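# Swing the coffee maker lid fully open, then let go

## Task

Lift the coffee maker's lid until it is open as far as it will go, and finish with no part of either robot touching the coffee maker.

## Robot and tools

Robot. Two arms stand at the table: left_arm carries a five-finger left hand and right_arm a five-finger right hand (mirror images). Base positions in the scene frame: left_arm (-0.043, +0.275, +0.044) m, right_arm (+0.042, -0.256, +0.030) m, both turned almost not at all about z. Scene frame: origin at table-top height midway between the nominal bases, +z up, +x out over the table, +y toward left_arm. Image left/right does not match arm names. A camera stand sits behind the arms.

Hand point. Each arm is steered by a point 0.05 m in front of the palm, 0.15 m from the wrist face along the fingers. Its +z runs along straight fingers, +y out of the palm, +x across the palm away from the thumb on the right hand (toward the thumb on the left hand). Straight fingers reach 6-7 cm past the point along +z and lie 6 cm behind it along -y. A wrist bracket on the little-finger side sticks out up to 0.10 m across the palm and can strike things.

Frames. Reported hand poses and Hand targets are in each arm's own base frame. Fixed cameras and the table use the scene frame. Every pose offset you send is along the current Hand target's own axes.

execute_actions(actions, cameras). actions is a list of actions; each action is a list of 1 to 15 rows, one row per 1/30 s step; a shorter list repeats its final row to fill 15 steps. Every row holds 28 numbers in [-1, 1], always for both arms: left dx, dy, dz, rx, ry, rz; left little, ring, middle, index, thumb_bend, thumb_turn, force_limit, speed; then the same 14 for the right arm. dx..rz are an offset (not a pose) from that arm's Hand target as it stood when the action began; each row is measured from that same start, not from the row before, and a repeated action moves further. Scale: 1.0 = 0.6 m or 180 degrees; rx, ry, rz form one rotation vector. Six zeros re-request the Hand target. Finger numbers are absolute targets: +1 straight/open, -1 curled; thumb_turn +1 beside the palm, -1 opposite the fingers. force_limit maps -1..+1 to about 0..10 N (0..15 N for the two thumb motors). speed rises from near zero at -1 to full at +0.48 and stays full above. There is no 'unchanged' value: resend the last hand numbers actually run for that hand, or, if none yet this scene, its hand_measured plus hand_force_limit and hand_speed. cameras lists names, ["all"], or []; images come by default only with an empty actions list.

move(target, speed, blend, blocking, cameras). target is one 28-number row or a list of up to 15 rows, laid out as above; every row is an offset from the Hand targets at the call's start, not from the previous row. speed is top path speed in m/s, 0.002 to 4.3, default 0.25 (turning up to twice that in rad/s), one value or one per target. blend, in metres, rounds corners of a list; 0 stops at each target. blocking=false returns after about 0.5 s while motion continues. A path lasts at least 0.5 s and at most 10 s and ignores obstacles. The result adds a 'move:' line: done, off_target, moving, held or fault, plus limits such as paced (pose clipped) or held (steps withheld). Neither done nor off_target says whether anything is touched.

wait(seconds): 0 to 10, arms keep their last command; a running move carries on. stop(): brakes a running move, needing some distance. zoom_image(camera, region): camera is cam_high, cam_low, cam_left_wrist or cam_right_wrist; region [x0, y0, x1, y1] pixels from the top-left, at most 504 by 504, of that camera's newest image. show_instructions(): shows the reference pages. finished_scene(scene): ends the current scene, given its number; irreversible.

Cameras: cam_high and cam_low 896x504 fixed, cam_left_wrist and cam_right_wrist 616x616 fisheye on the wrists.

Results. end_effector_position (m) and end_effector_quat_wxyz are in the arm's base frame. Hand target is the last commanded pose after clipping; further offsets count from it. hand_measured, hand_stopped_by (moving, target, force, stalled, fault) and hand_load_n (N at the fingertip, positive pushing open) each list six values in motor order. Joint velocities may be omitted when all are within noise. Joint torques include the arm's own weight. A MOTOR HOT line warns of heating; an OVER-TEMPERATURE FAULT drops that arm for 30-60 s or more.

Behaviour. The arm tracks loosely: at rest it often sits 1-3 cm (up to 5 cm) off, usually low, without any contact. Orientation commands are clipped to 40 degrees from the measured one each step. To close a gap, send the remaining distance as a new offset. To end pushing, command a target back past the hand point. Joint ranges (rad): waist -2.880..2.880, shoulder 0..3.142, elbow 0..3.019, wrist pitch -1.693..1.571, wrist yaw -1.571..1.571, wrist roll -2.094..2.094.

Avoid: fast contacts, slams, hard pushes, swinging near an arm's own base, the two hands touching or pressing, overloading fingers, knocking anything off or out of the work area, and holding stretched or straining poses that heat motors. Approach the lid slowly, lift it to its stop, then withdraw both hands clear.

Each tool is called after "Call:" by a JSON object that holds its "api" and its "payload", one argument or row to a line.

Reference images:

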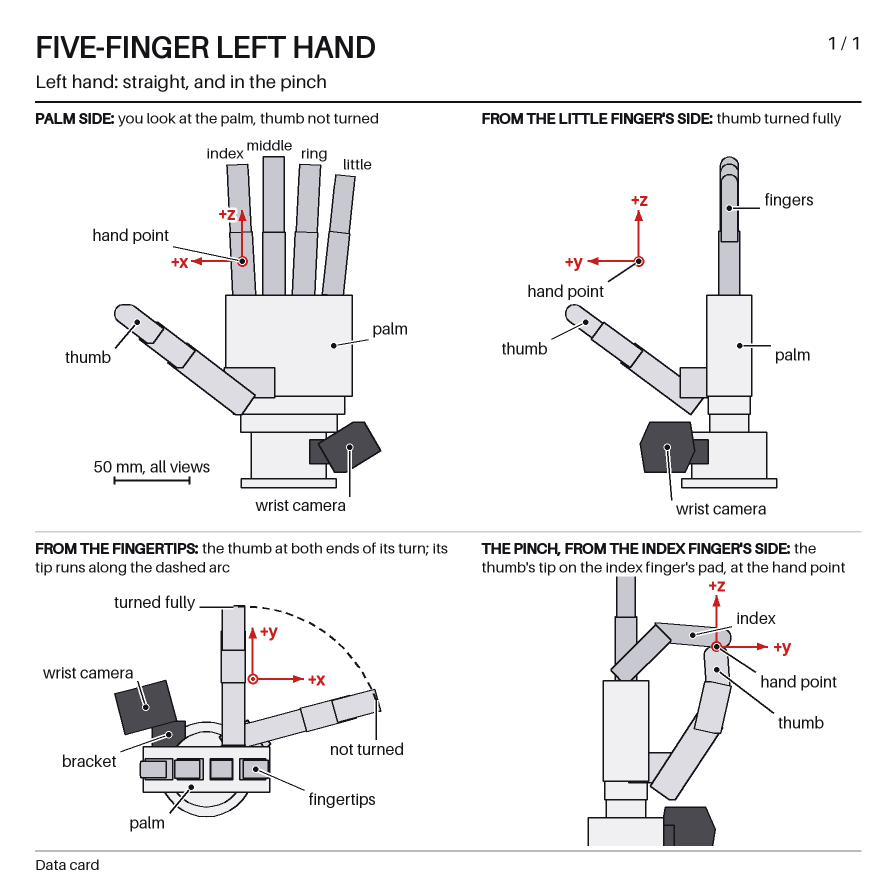

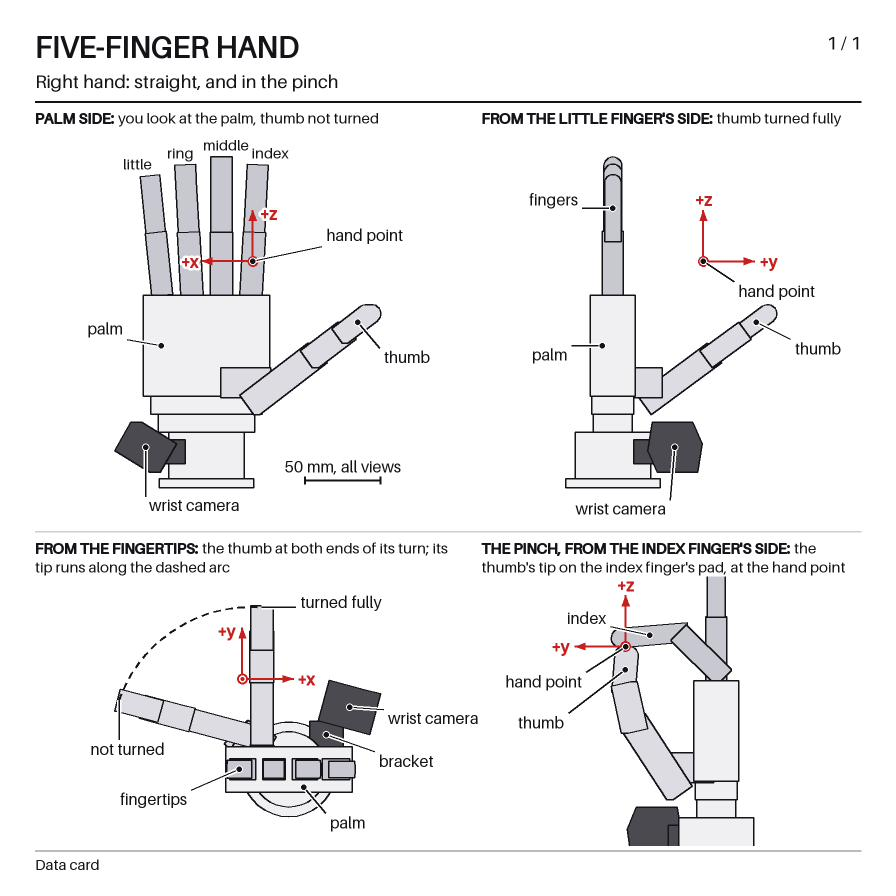

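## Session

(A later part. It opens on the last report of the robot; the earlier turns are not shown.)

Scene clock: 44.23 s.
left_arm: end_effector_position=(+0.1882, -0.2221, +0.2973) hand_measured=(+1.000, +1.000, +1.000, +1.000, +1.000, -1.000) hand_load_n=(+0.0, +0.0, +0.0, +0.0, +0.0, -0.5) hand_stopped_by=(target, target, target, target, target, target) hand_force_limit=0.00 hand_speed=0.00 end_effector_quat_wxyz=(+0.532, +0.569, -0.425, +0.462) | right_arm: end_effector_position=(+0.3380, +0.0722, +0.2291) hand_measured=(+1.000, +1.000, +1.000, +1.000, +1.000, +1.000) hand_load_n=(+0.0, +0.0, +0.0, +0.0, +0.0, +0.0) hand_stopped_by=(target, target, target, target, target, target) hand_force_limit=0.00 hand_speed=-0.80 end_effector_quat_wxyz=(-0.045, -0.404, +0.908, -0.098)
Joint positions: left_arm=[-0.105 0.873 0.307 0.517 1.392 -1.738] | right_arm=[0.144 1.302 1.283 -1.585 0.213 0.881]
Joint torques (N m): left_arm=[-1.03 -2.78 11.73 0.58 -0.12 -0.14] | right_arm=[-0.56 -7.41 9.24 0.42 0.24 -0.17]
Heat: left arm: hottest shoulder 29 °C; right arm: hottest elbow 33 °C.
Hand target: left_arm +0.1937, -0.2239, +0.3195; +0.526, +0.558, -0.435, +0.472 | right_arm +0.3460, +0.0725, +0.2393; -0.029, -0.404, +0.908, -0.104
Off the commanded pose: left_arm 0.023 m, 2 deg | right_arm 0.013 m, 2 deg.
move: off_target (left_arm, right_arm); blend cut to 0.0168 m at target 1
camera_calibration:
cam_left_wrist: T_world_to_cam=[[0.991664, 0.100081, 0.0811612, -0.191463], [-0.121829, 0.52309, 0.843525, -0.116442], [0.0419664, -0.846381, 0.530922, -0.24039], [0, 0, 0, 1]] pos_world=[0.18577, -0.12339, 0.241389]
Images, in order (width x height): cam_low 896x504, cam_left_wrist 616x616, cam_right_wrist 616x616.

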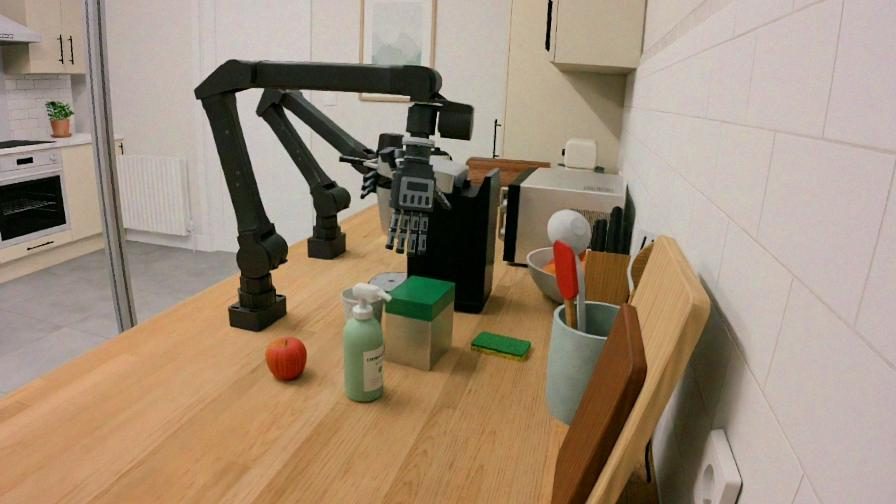

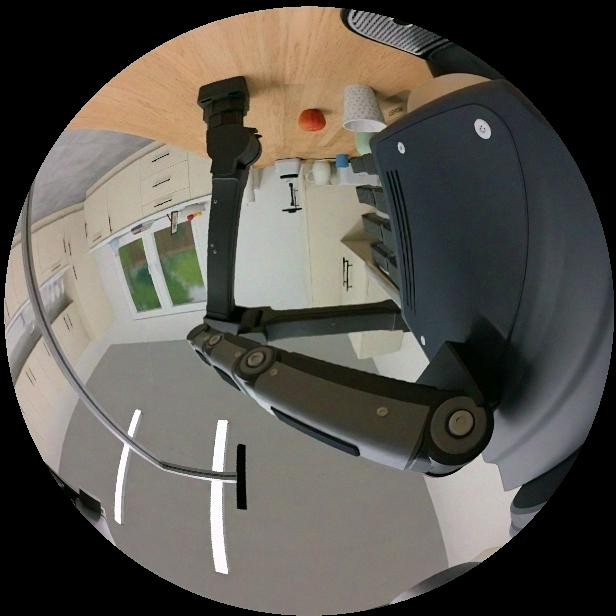

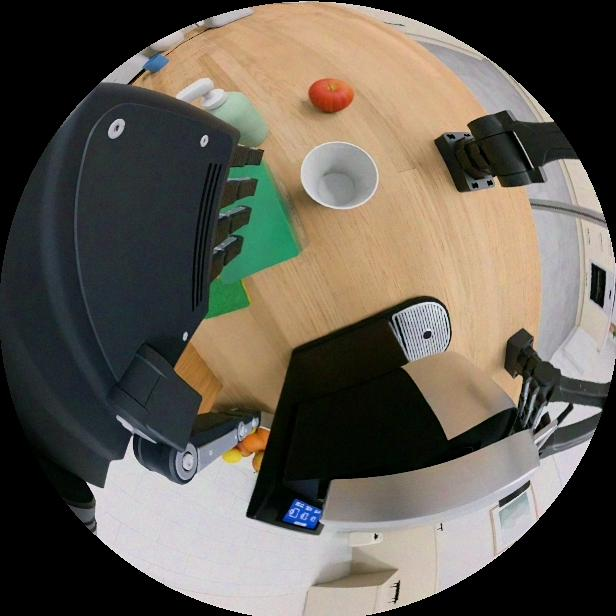

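Call:
{"api": "move", "payload": {
  "target": [
    [0.0733,-0.0125,0.0018,0,0,-0.0444,1,1,1,1,1,-1,0,0,0,0,0,0,0,0,1,1,1,1,1,1,0,-0.8],
    [0.1685,-0.052,0.0057,0,0,-0.0833,1,1,1,1,1,-1,0,0,0,0,0,0,0,0,1,1,1,1,1,1,0,-0.8],
    [0.2392,-0.1087,0.0103,0,0,-0.0833,1,1,1,1,1,-1,0,0,0,0,0,0,0,0,1,1,1,1,1,1,0,-0.8]
  ],
  "speed": 0.1,
  "blend": 0.02,
  "cameras": ["all"]
}}

Call:
{"api": "zoom_image", "payload": {
  "camera": "cam_low",
  "region": [340, 75, 480, 225]
}}

Call:
{"api": "zoom_image", "payload": {
  "camera": "cam_right_wrist",
  "region": [300, 300, 600, 560]
}}

Scene clock: 47.67 s.
left_arm: end_effector_position=(+0.2764, -0.2267, +0.4304) hand_measured=(+1.000, +1.000, +1.000, +1.000, +1.000, -1.000) hand_load_n=(+0.0, +0.0, +0.0, +0.0, +0.0, -0.5) hand_stopped_by=(target, target, target, target, target, target) hand_force_limit=0.00 hand_speed=0.00 end_effector_quat_wxyz=(+0.586, +0.612, -0.357, +0.393) | right_arm: end_effector_position=(+0.3380, +0.0722, +0.2291) hand_measured=(+1.000, +1.000, +1.000, +1.000, +1.000, +1.000) hand_load_n=(+0.0, +0.0, +0.0, +0.0, +0.0, +0.5) hand_stopped_by=(target, target, target, target, target, target) hand_force_limit=0.00 hand_speed=-0.80 end_effector_quat_wxyz=(-0.045, -0.404, +0.908, -0.098)
Joint positions: left_arm=[-0.097 0.971 0.7 0.244 1.412 -1.998] | right_arm=[0.144 1.302 1.283 -1.585 0.213 0.881]
Joint torques (N m): left_arm=[0.73 -3.96 12.64 0.58 -0.03 -0.13] | right_arm=[-0.32 -7.36 9.31 0.42 0.26 -0.15]
Heat: left arm: hottest shoulder 29 °C; right arm: hottest elbow 34 °C.
Hand target: left_arm +0.2833, -0.2240, +0.4494; +0.583, +0.610, -0.359, +0.400 | right_arm +0.3460, +0.0725, +0.2393; -0.029, -0.404, +0.908, -0.104
Off the commanded pose: left_arm 0.020 m, 1 deg | right_arm 0.013 m, 2 deg.
move: off_target (left_arm, right_arm)
camera_calibration:
cam_left_wrist: T_world_to_cam=[[0.983697, 0.0888455, -0.156353, -0.187512], [0.0842165, 0.540613, 0.837046, -0.26576], [0.158894, -0.836567, 0.524317, -0.345845], [0, 0, 0, 1]] pos_world=[0.261789, -0.128989, 0.374468]

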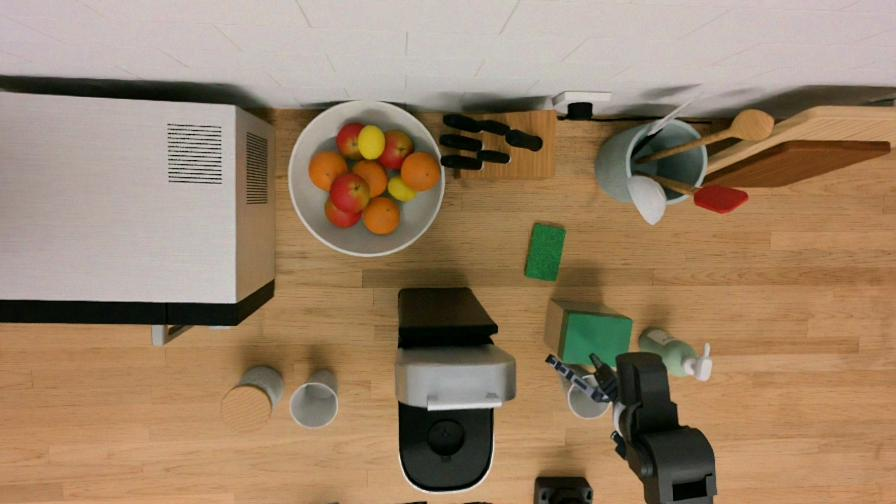

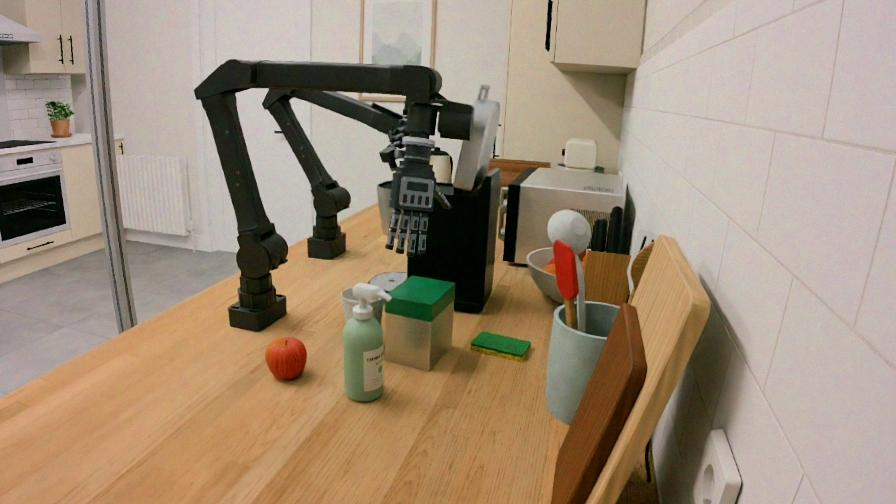

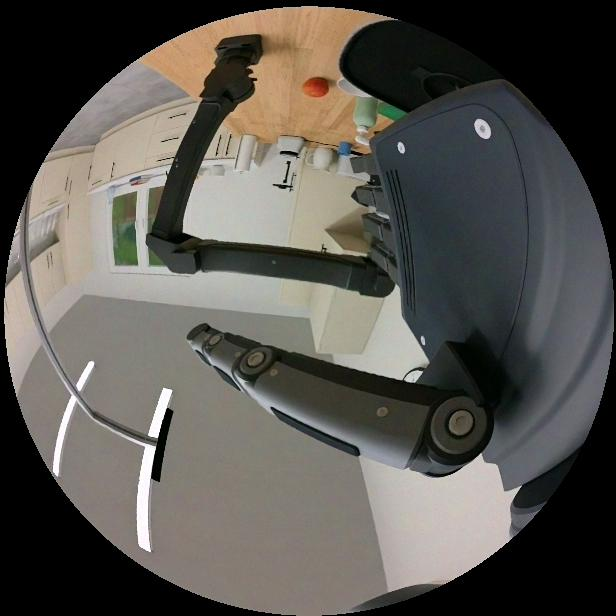

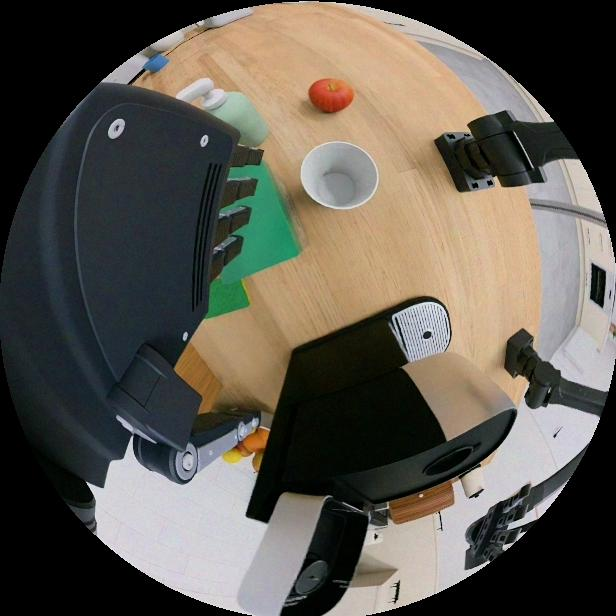

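Scaled by 3.360.

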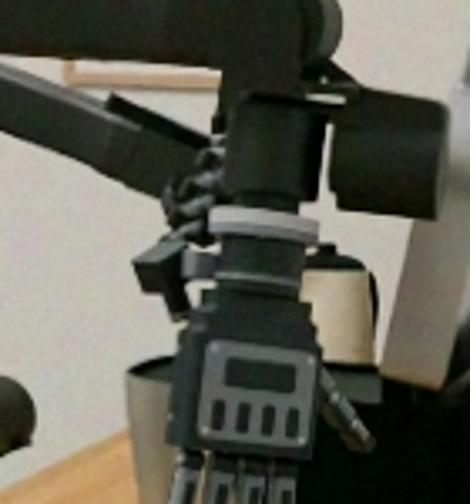

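Scaled by 1.680 from the camera's 616x616 image, which has a finer 880x880 frame.

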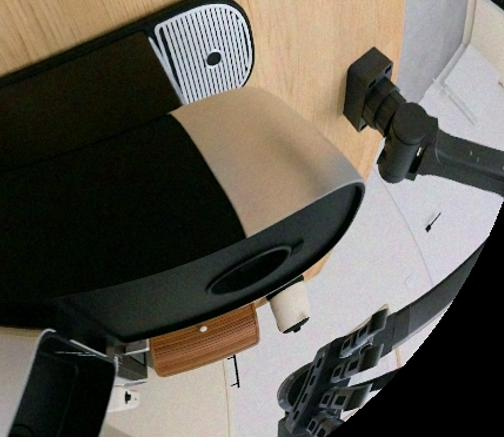

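Call:
{"api": "wait", "payload": {
  "seconds": 0.5,
  "cameras": ["cam_high","cam_low","cam_right_wrist"]
}}

Call:
{"api": "zoom_image", "payload": {
  "camera": "cam_low",
  "region": [420, 65, 540, 205]
}}

Call:
{"api": "zoom_image", "payload": {
  "camera": "cam_high",
  "region": [370, 270, 530, 430]
}}

Call:
{"api": "zoom_image", "payload": {
  "camera": "cam_right_wrist",
  "region": [220, 480, 380, 616]
}}

Scene clock: 48.43 s.
left_arm: end_effector_position=(+0.2764, -0.2267, +0.4304) hand_measured=(+1.000, +1.000, +1.000, +1.000, +1.000, -1.000) hand_load_n=(+0.0, +0.0, +0.0, +0.0, +0.0, -0.5) hand_stopped_by=(target, target, target, target, target, target) hand_force_limit=0.00 hand_speed=0.00 end_effector_quat_wxyz=(+0.586, +0.612, -0.357, +0.393) | right_arm: end_effector_position=(+0.3380, +0.0722, +0.2291) hand_measured=(+1.000, +1.000, +1.000, +1.000, +1.000, +1.000) hand_load_n=(+0.0, +0.0, +0.0, +0.0, +0.0, +0.0) hand_stopped_by=(target, target, target, target, target, target) hand_force_limit=0.00 hand_speed=-0.80 end_effector_quat_wxyz=(-0.045, -0.404, +0.908, -0.098)
Joint positions: left_arm=[-0.097 0.971 0.7 0.244 1.412 -1.998] | right_arm=[0.144 1.302 1.283 -1.585 0.213 0.881]
Joint torques (N m): left_arm=[0.21 -4.25 12.53 0.53 -0.04 -0.16] | right_arm=[-0.32 -7.36 9.22 0.38 0.25 -0.14]
Heat: left arm: hottest shoulder 29 °C; right arm: hottest elbow 34 °C.
Hand target: left_arm +0.2833, -0.2240, +0.4494; +0.583, +0.610, -0.359, +0.400 | right_arm +0.3460, +0.0725, +0.2393; -0.029, -0.404, +0.908, -0.104
Off the commanded pose: left_arm 0.020 m, 1 deg | right_arm 0.013 m, 2 deg.
wait: 0.50 s; at rest from the start
Images, in order (width x height): cam_high 896x504, cam_low 896x504, cam_right_wrist 616x616.

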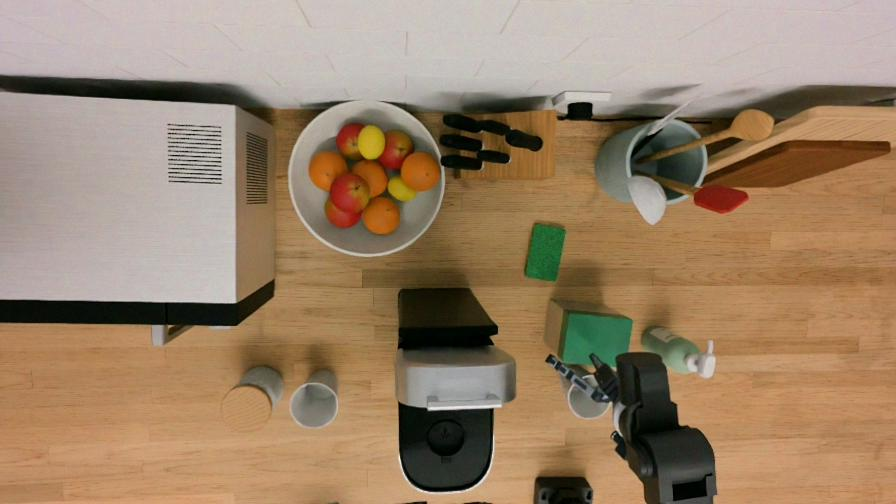

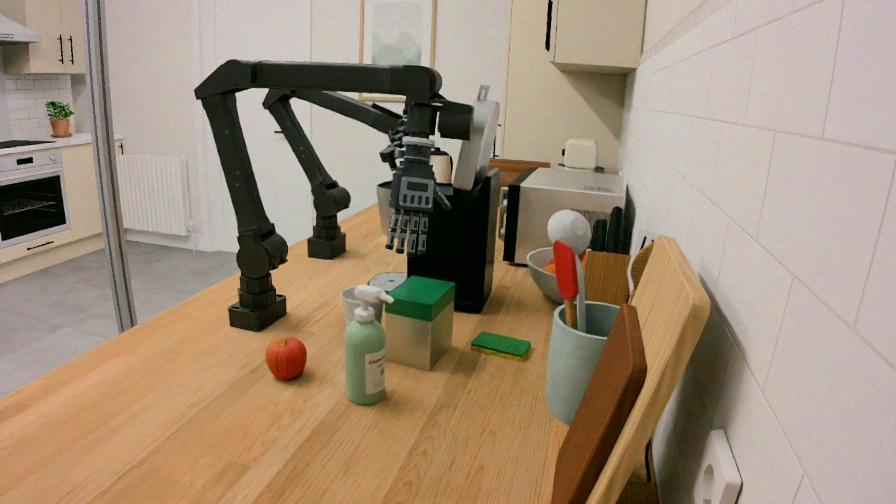

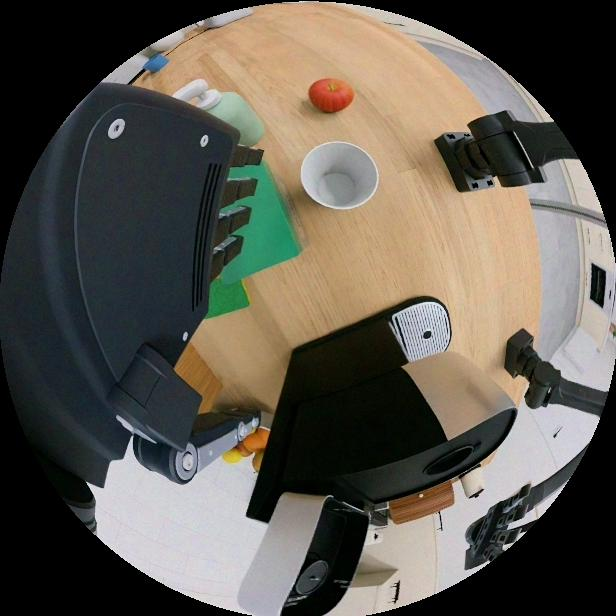

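Scaled by 3.600.

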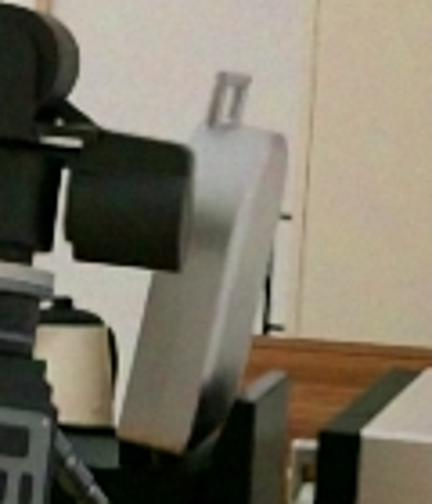

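Scaled by 3.150.

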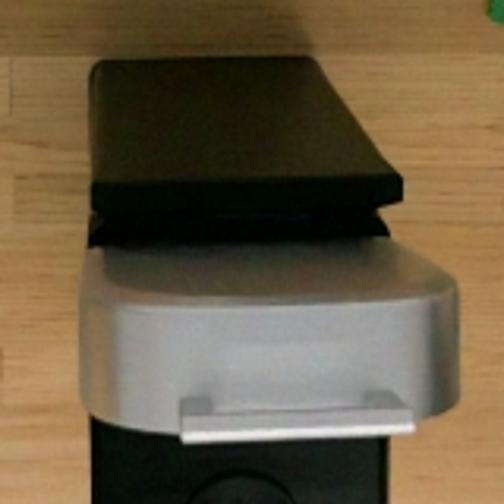

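Scaled by 3.150 from the camera's 616x616 image, which has a finer 880x880 frame.

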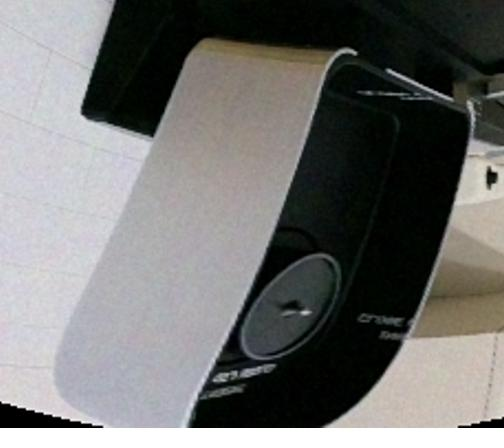

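Call:
{"api": "move", "payload": {
  "target": [0.0773,-0.1657,0.0128,0,0,0,1,1,1,1,1,-1,0,0,0,0,0,0,0,0,1,1,1,1,1,1,0,-0.8],
  "speed": 0.08,
  "cameras": ["cam_high","cam_low","cam_right_wrist"]
}}

Call:
{"api": "zoom_image", "payload": {
  "camera": "cam_low",
  "region": [420, 65, 540, 205]
}}

Call:
{"api": "zoom_image", "payload": {
  "camera": "cam_high",
  "region": [370, 270, 530, 430]
}}

Scene clock: 51.57 s.
left_arm: end_effector_position=(+0.3867, -0.2284, +0.4299) hand_measured=(+1.000, +1.000, +1.000, +1.000, +1.000, -1.000) hand_load_n=(+0.0, +0.0, +0.0, +0.0, +0.0, -0.5) hand_stopped_by=(target, target, target, target, target, target) hand_force_limit=0.00 hand_speed=0.00 end_effector_quat_wxyz=(+0.594, +0.625, -0.340, +0.375) | right_arm: end_effector_position=(+0.3380, +0.0722, +0.2291) hand_measured=(+1.000, +1.000, +1.000, +1.000, +1.000, +1.000) hand_load_n=(+0.0, +0.0, +0.0, +0.0, -0.5, +0.0) hand_stopped_by=(target, target, target, target, target, target) hand_force_limit=0.00 hand_speed=-0.80 end_effector_quat_wxyz=(-0.045, -0.404, +0.908, -0.098)
Joint positions: left_arm=[-0.075 1.284 0.935 0.266 1.43 -1.998] | right_arm=[0.144 1.302 1.283 -1.585 0.213 0.881]
Joint torques (N m): left_arm=[-0.21 -9.11 12.48 1.74 0.17 0.06] | right_arm=[-0.26 -7.36 9.24 0.36 0.25 -0.16]
Heat: left arm: hottest shoulder 29 °C; right arm: hottest elbow 34 °C.
Hand target: left_arm +0.3932, -0.2241, +0.4493; +0.583, +0.610, -0.359, +0.400 | right_arm +0.3460, +0.0725, +0.2393; -0.029, -0.404, +0.908, -0.104
Off the commanded pose: left_arm 0.021 m, 4 deg | right_arm 0.013 m, 2 deg.
move: off_target (left_arm, right_arm)
Images, in order (width x height): cam_high 896x504, cam_low 896x504, cam_right_wrist 616x616.

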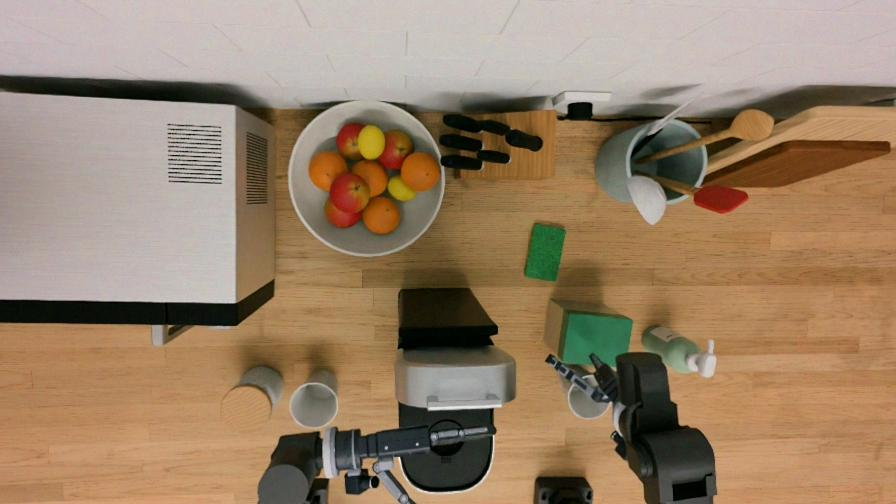

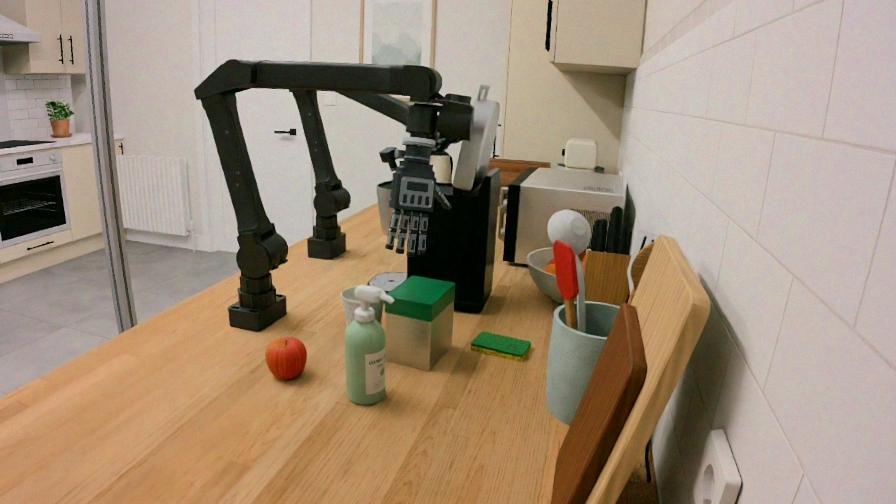

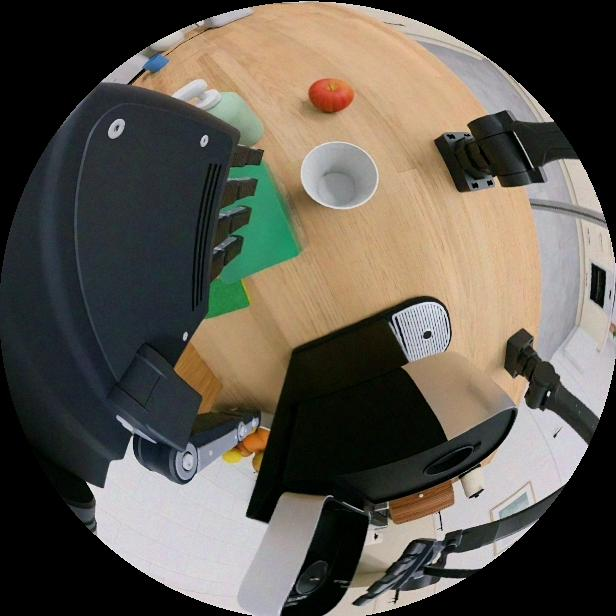

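Scaled by 3.600.

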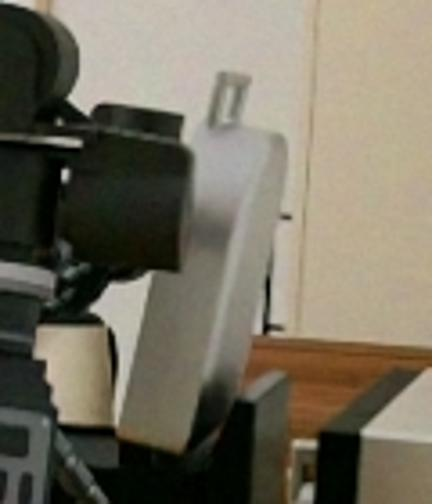

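Scaled by 3.150.

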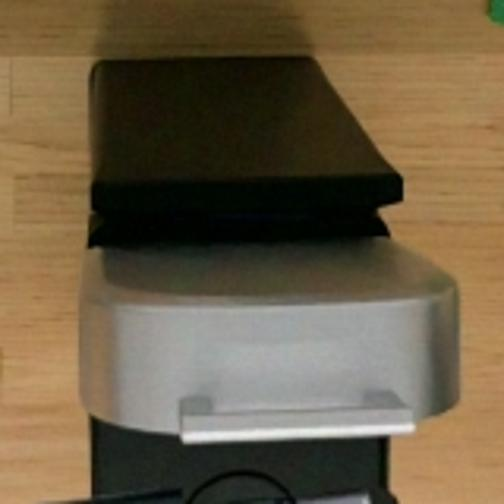

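Call:
{"api": "move", "payload": {
  "target": [0.0352,-0.0753,0.0058,0,0,0,1,1,1,1,1,-1,0,0,0,0,0,0,0,0,1,1,1,1,1,1,0,-0.8],
  "speed": 0.04,
  "cameras": ["cam_high","cam_low","cam_right_wrist"]
}}

Call:
{"api": "zoom_image", "payload": {
  "camera": "cam_low",
  "region": [420, 65, 540, 205]
}}

Call:
{"api": "zoom_image", "payload": {
  "camera": "cam_high",
  "region": [370, 270, 530, 430]
}}

Call:
{"api": "zoom_image", "payload": {
  "camera": "cam_right_wrist",
  "region": [220, 456, 420, 616]
}}

Scene clock: 54.17 s.
left_arm: end_effector_position=(+0.4282, -0.2285, +0.4347) hand_measured=(+1.000, +1.000, +1.000, +1.000, +1.000, -1.000) hand_load_n=(+0.0, +0.0, -0.5, +0.0, +0.0, -0.5) hand_stopped_by=(target, target, target, target, target, target) hand_force_limit=0.00 hand_speed=0.00 end_effector_quat_wxyz=(+0.596, +0.619, -0.348, +0.374) | right_arm: end_effector_position=(+0.3380, +0.0722, +0.2291) hand_measured=(+1.000, +1.000, +1.000, +1.000, +1.000, +1.000) hand_load_n=(+0.0, +0.0, +0.0, +0.0, +0.0, +0.0) hand_stopped_by=(target, target, target, target, target, target) hand_force_limit=0.00 hand_speed=-0.80 end_effector_quat_wxyz=(-0.045, -0.404, +0.908, -0.098)
Joint positions: left_arm=[-0.069 1.401 1.056 0.27 1.453 -1.994] | right_arm=[0.144 1.302 1.283 -1.585 0.213 0.881]
Joint torques (N m): left_arm=[0.26 -9.76 12.79 1.73 -0.13 0.02] | right_arm=[-0.32 -7.53 9.28 0.39 0.25 -0.16]
Heat: left arm: hottest elbow 30 °C; right arm: hottest elbow 34 °C.
Hand target: left_arm +0.4432, -0.2241, +0.4492; +0.583, +0.610, -0.359, +0.400 | right_arm +0.3460, +0.0725, +0.2393; -0.029, -0.404, +0.908, -0.104
Off the commanded pose: left_arm 0.021 m, 4 deg | right_arm 0.013 m, 2 deg.
move: off_target (left_arm, right_arm)
Images, in order (width x height): cam_high 896x504, cam_low 896x504, cam_right_wrist 616x616.

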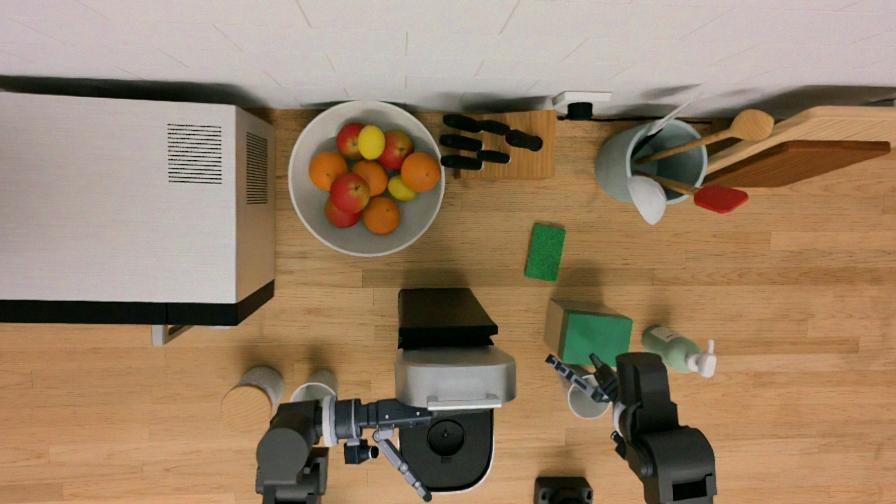

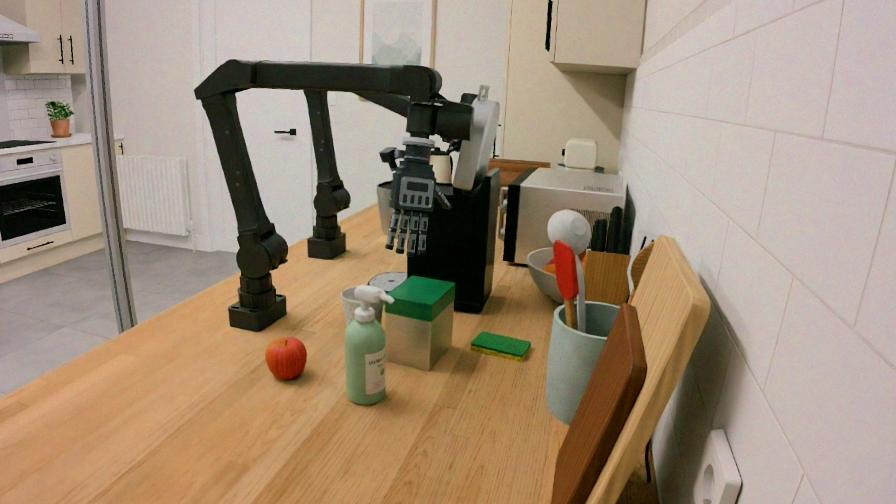

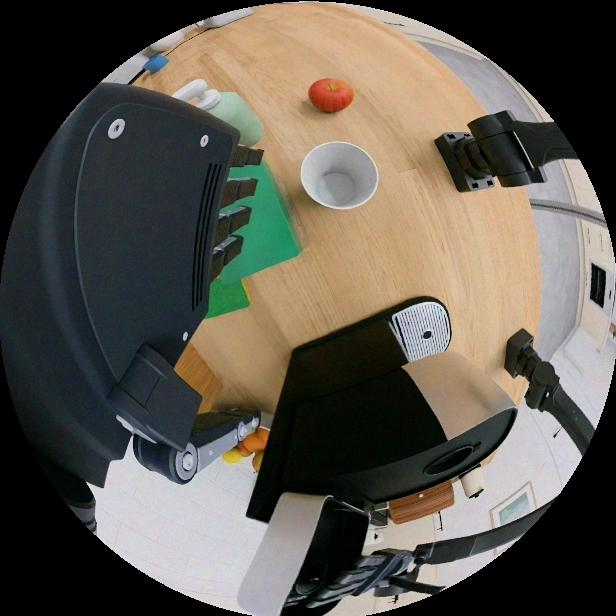

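Scaled by 3.600.

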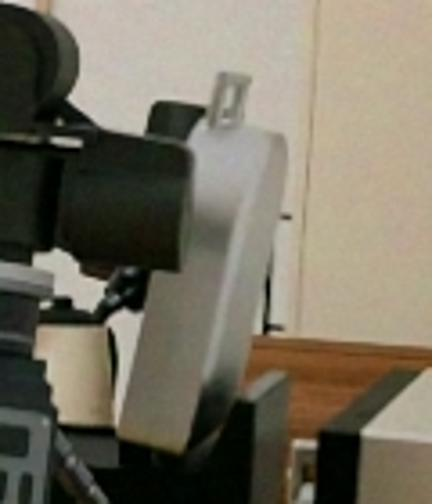

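Scaled by 3.150.

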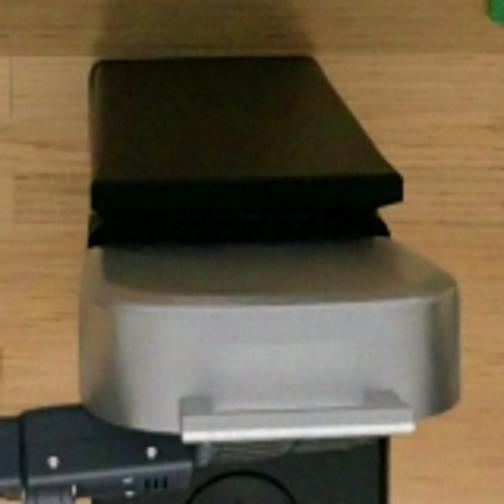

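Scaled by 2.520 from the camera's 616x616 image, which has a finer 880x880 frame.

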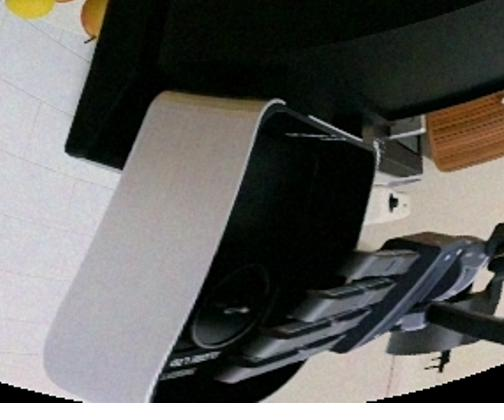

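Call:
{"api": "move", "payload": {
  "target": [0.0211,-0.0452,0.0035,0,0,0,1,1,1,1,1,-1,0,0,0,0,0,0,0,0,1,1,1,1,1,1,0,-0.8],
  "speed": 0.03,
  "cameras": ["cam_high","cam_low","cam_right_wrist"]
}}

Call:
{"api": "zoom_image", "payload": {
  "camera": "cam_low",
  "region": [420, 65, 540, 205]
}}

Call:
{"api": "zoom_image", "payload": {
  "camera": "cam_high",
  "region": [370, 270, 530, 430]
}}

Call:
{"api": "zoom_image", "payload": {
  "camera": "cam_right_wrist",
  "region": [220, 456, 420, 616]
}}

Scene clock: 56.13 s.
left_arm: end_effector_position=(+0.4534, -0.2302, +0.4391) hand_measured=(+1.000, +1.000, +1.000, +1.000, +1.000, -1.000) hand_load_n=(+0.0, +0.0, +0.0, +0.0, +0.0, -0.5) hand_stopped_by=(target, target, target, target, target, target) hand_force_limit=0.00 hand_speed=0.00 end_effector_quat_wxyz=(+0.594, +0.613, -0.357, +0.380) | right_arm: end_effector_position=(+0.3380, +0.0722, +0.2291) hand_measured=(+1.000, +1.000, +1.000, +1.000, +1.000, +1.000) hand_load_n=(+0.0, +0.0, +0.0, +0.0, +0.0, +0.0) hand_stopped_by=(target, target, target, target, target, target) hand_force_limit=0.00 hand_speed=-0.80 end_effector_quat_wxyz=(-0.045, -0.404, +0.908, -0.098)
Joint positions: left_arm=[-0.069 1.468 1.137 0.27 1.459 -1.985] | right_arm=[0.144 1.302 1.283 -1.585 0.213 0.881]
Joint torques (N m): left_arm=[0.79 -9.64 13.01 1.58 -0.3 -0.02] | right_arm=[-0.32 -7.59 9.24 0.44 0.24 -0.15]
Heat: left arm: hottest elbow 30 °C; right arm: hottest elbow 34 °C.
Hand target: left_arm +0.4732, -0.2241, +0.4492; +0.583, +0.610, -0.359, +0.400 | right_arm +0.3460, +0.0725, +0.2393; -0.029, -0.404, +0.908, -0.104
Off the commanded pose: left_arm 0.023 m, 3 deg | right_arm 0.013 m, 2 deg.
move: off_target (left_arm, right_arm)
Images, in order (width x height): cam_high 896x504, cam_low 896x504, cam_right_wrist 616x616.

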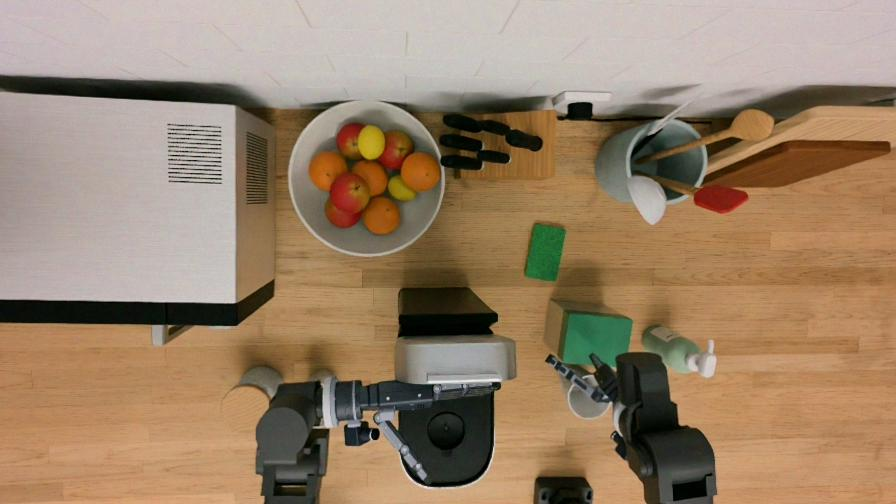

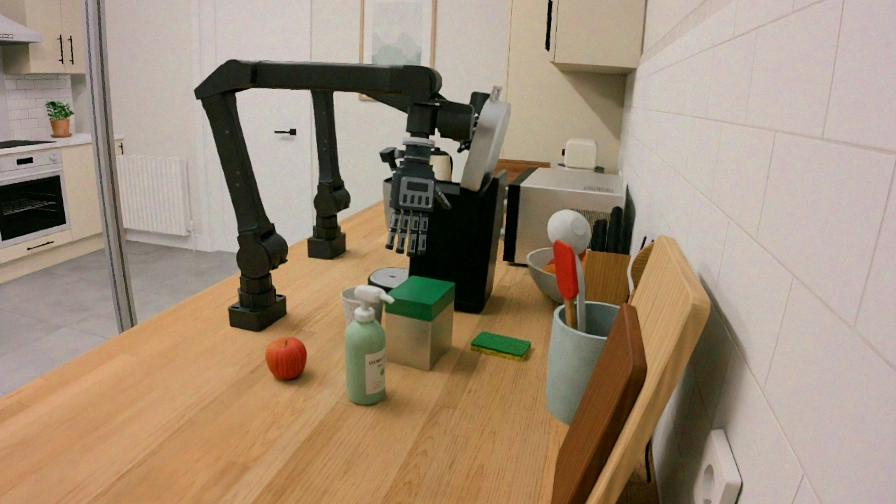

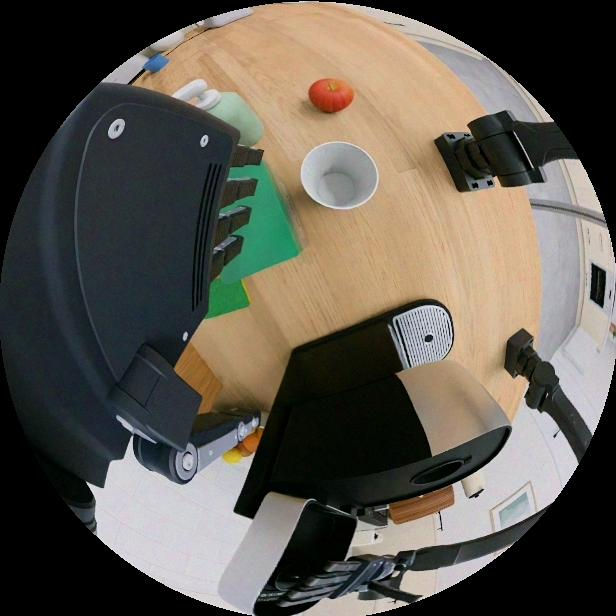

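Scaled by 3.600.

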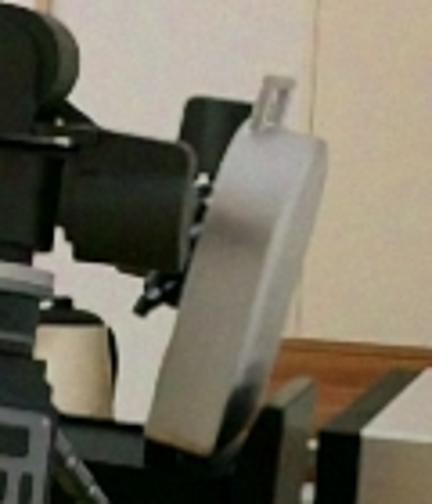

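Scaled by 3.150.

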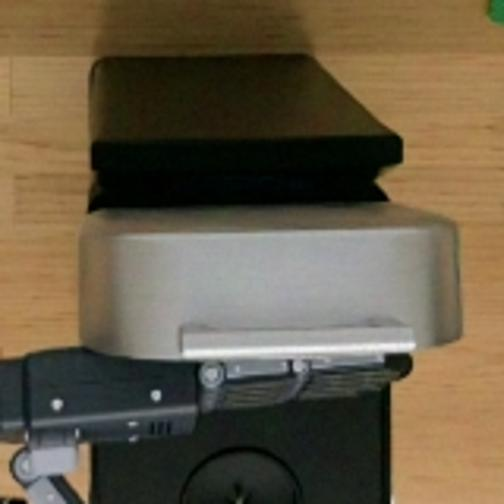

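Scaled by 2.520 from the camera's 616x616 image, which has a finer 880x880 frame.

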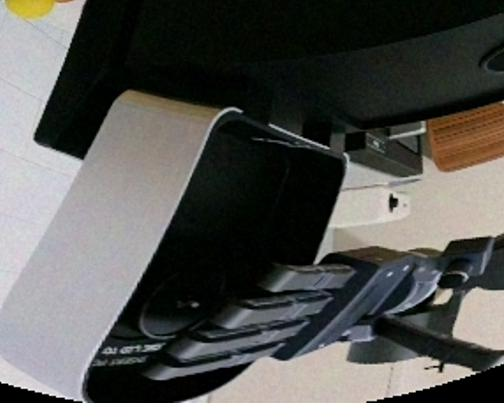

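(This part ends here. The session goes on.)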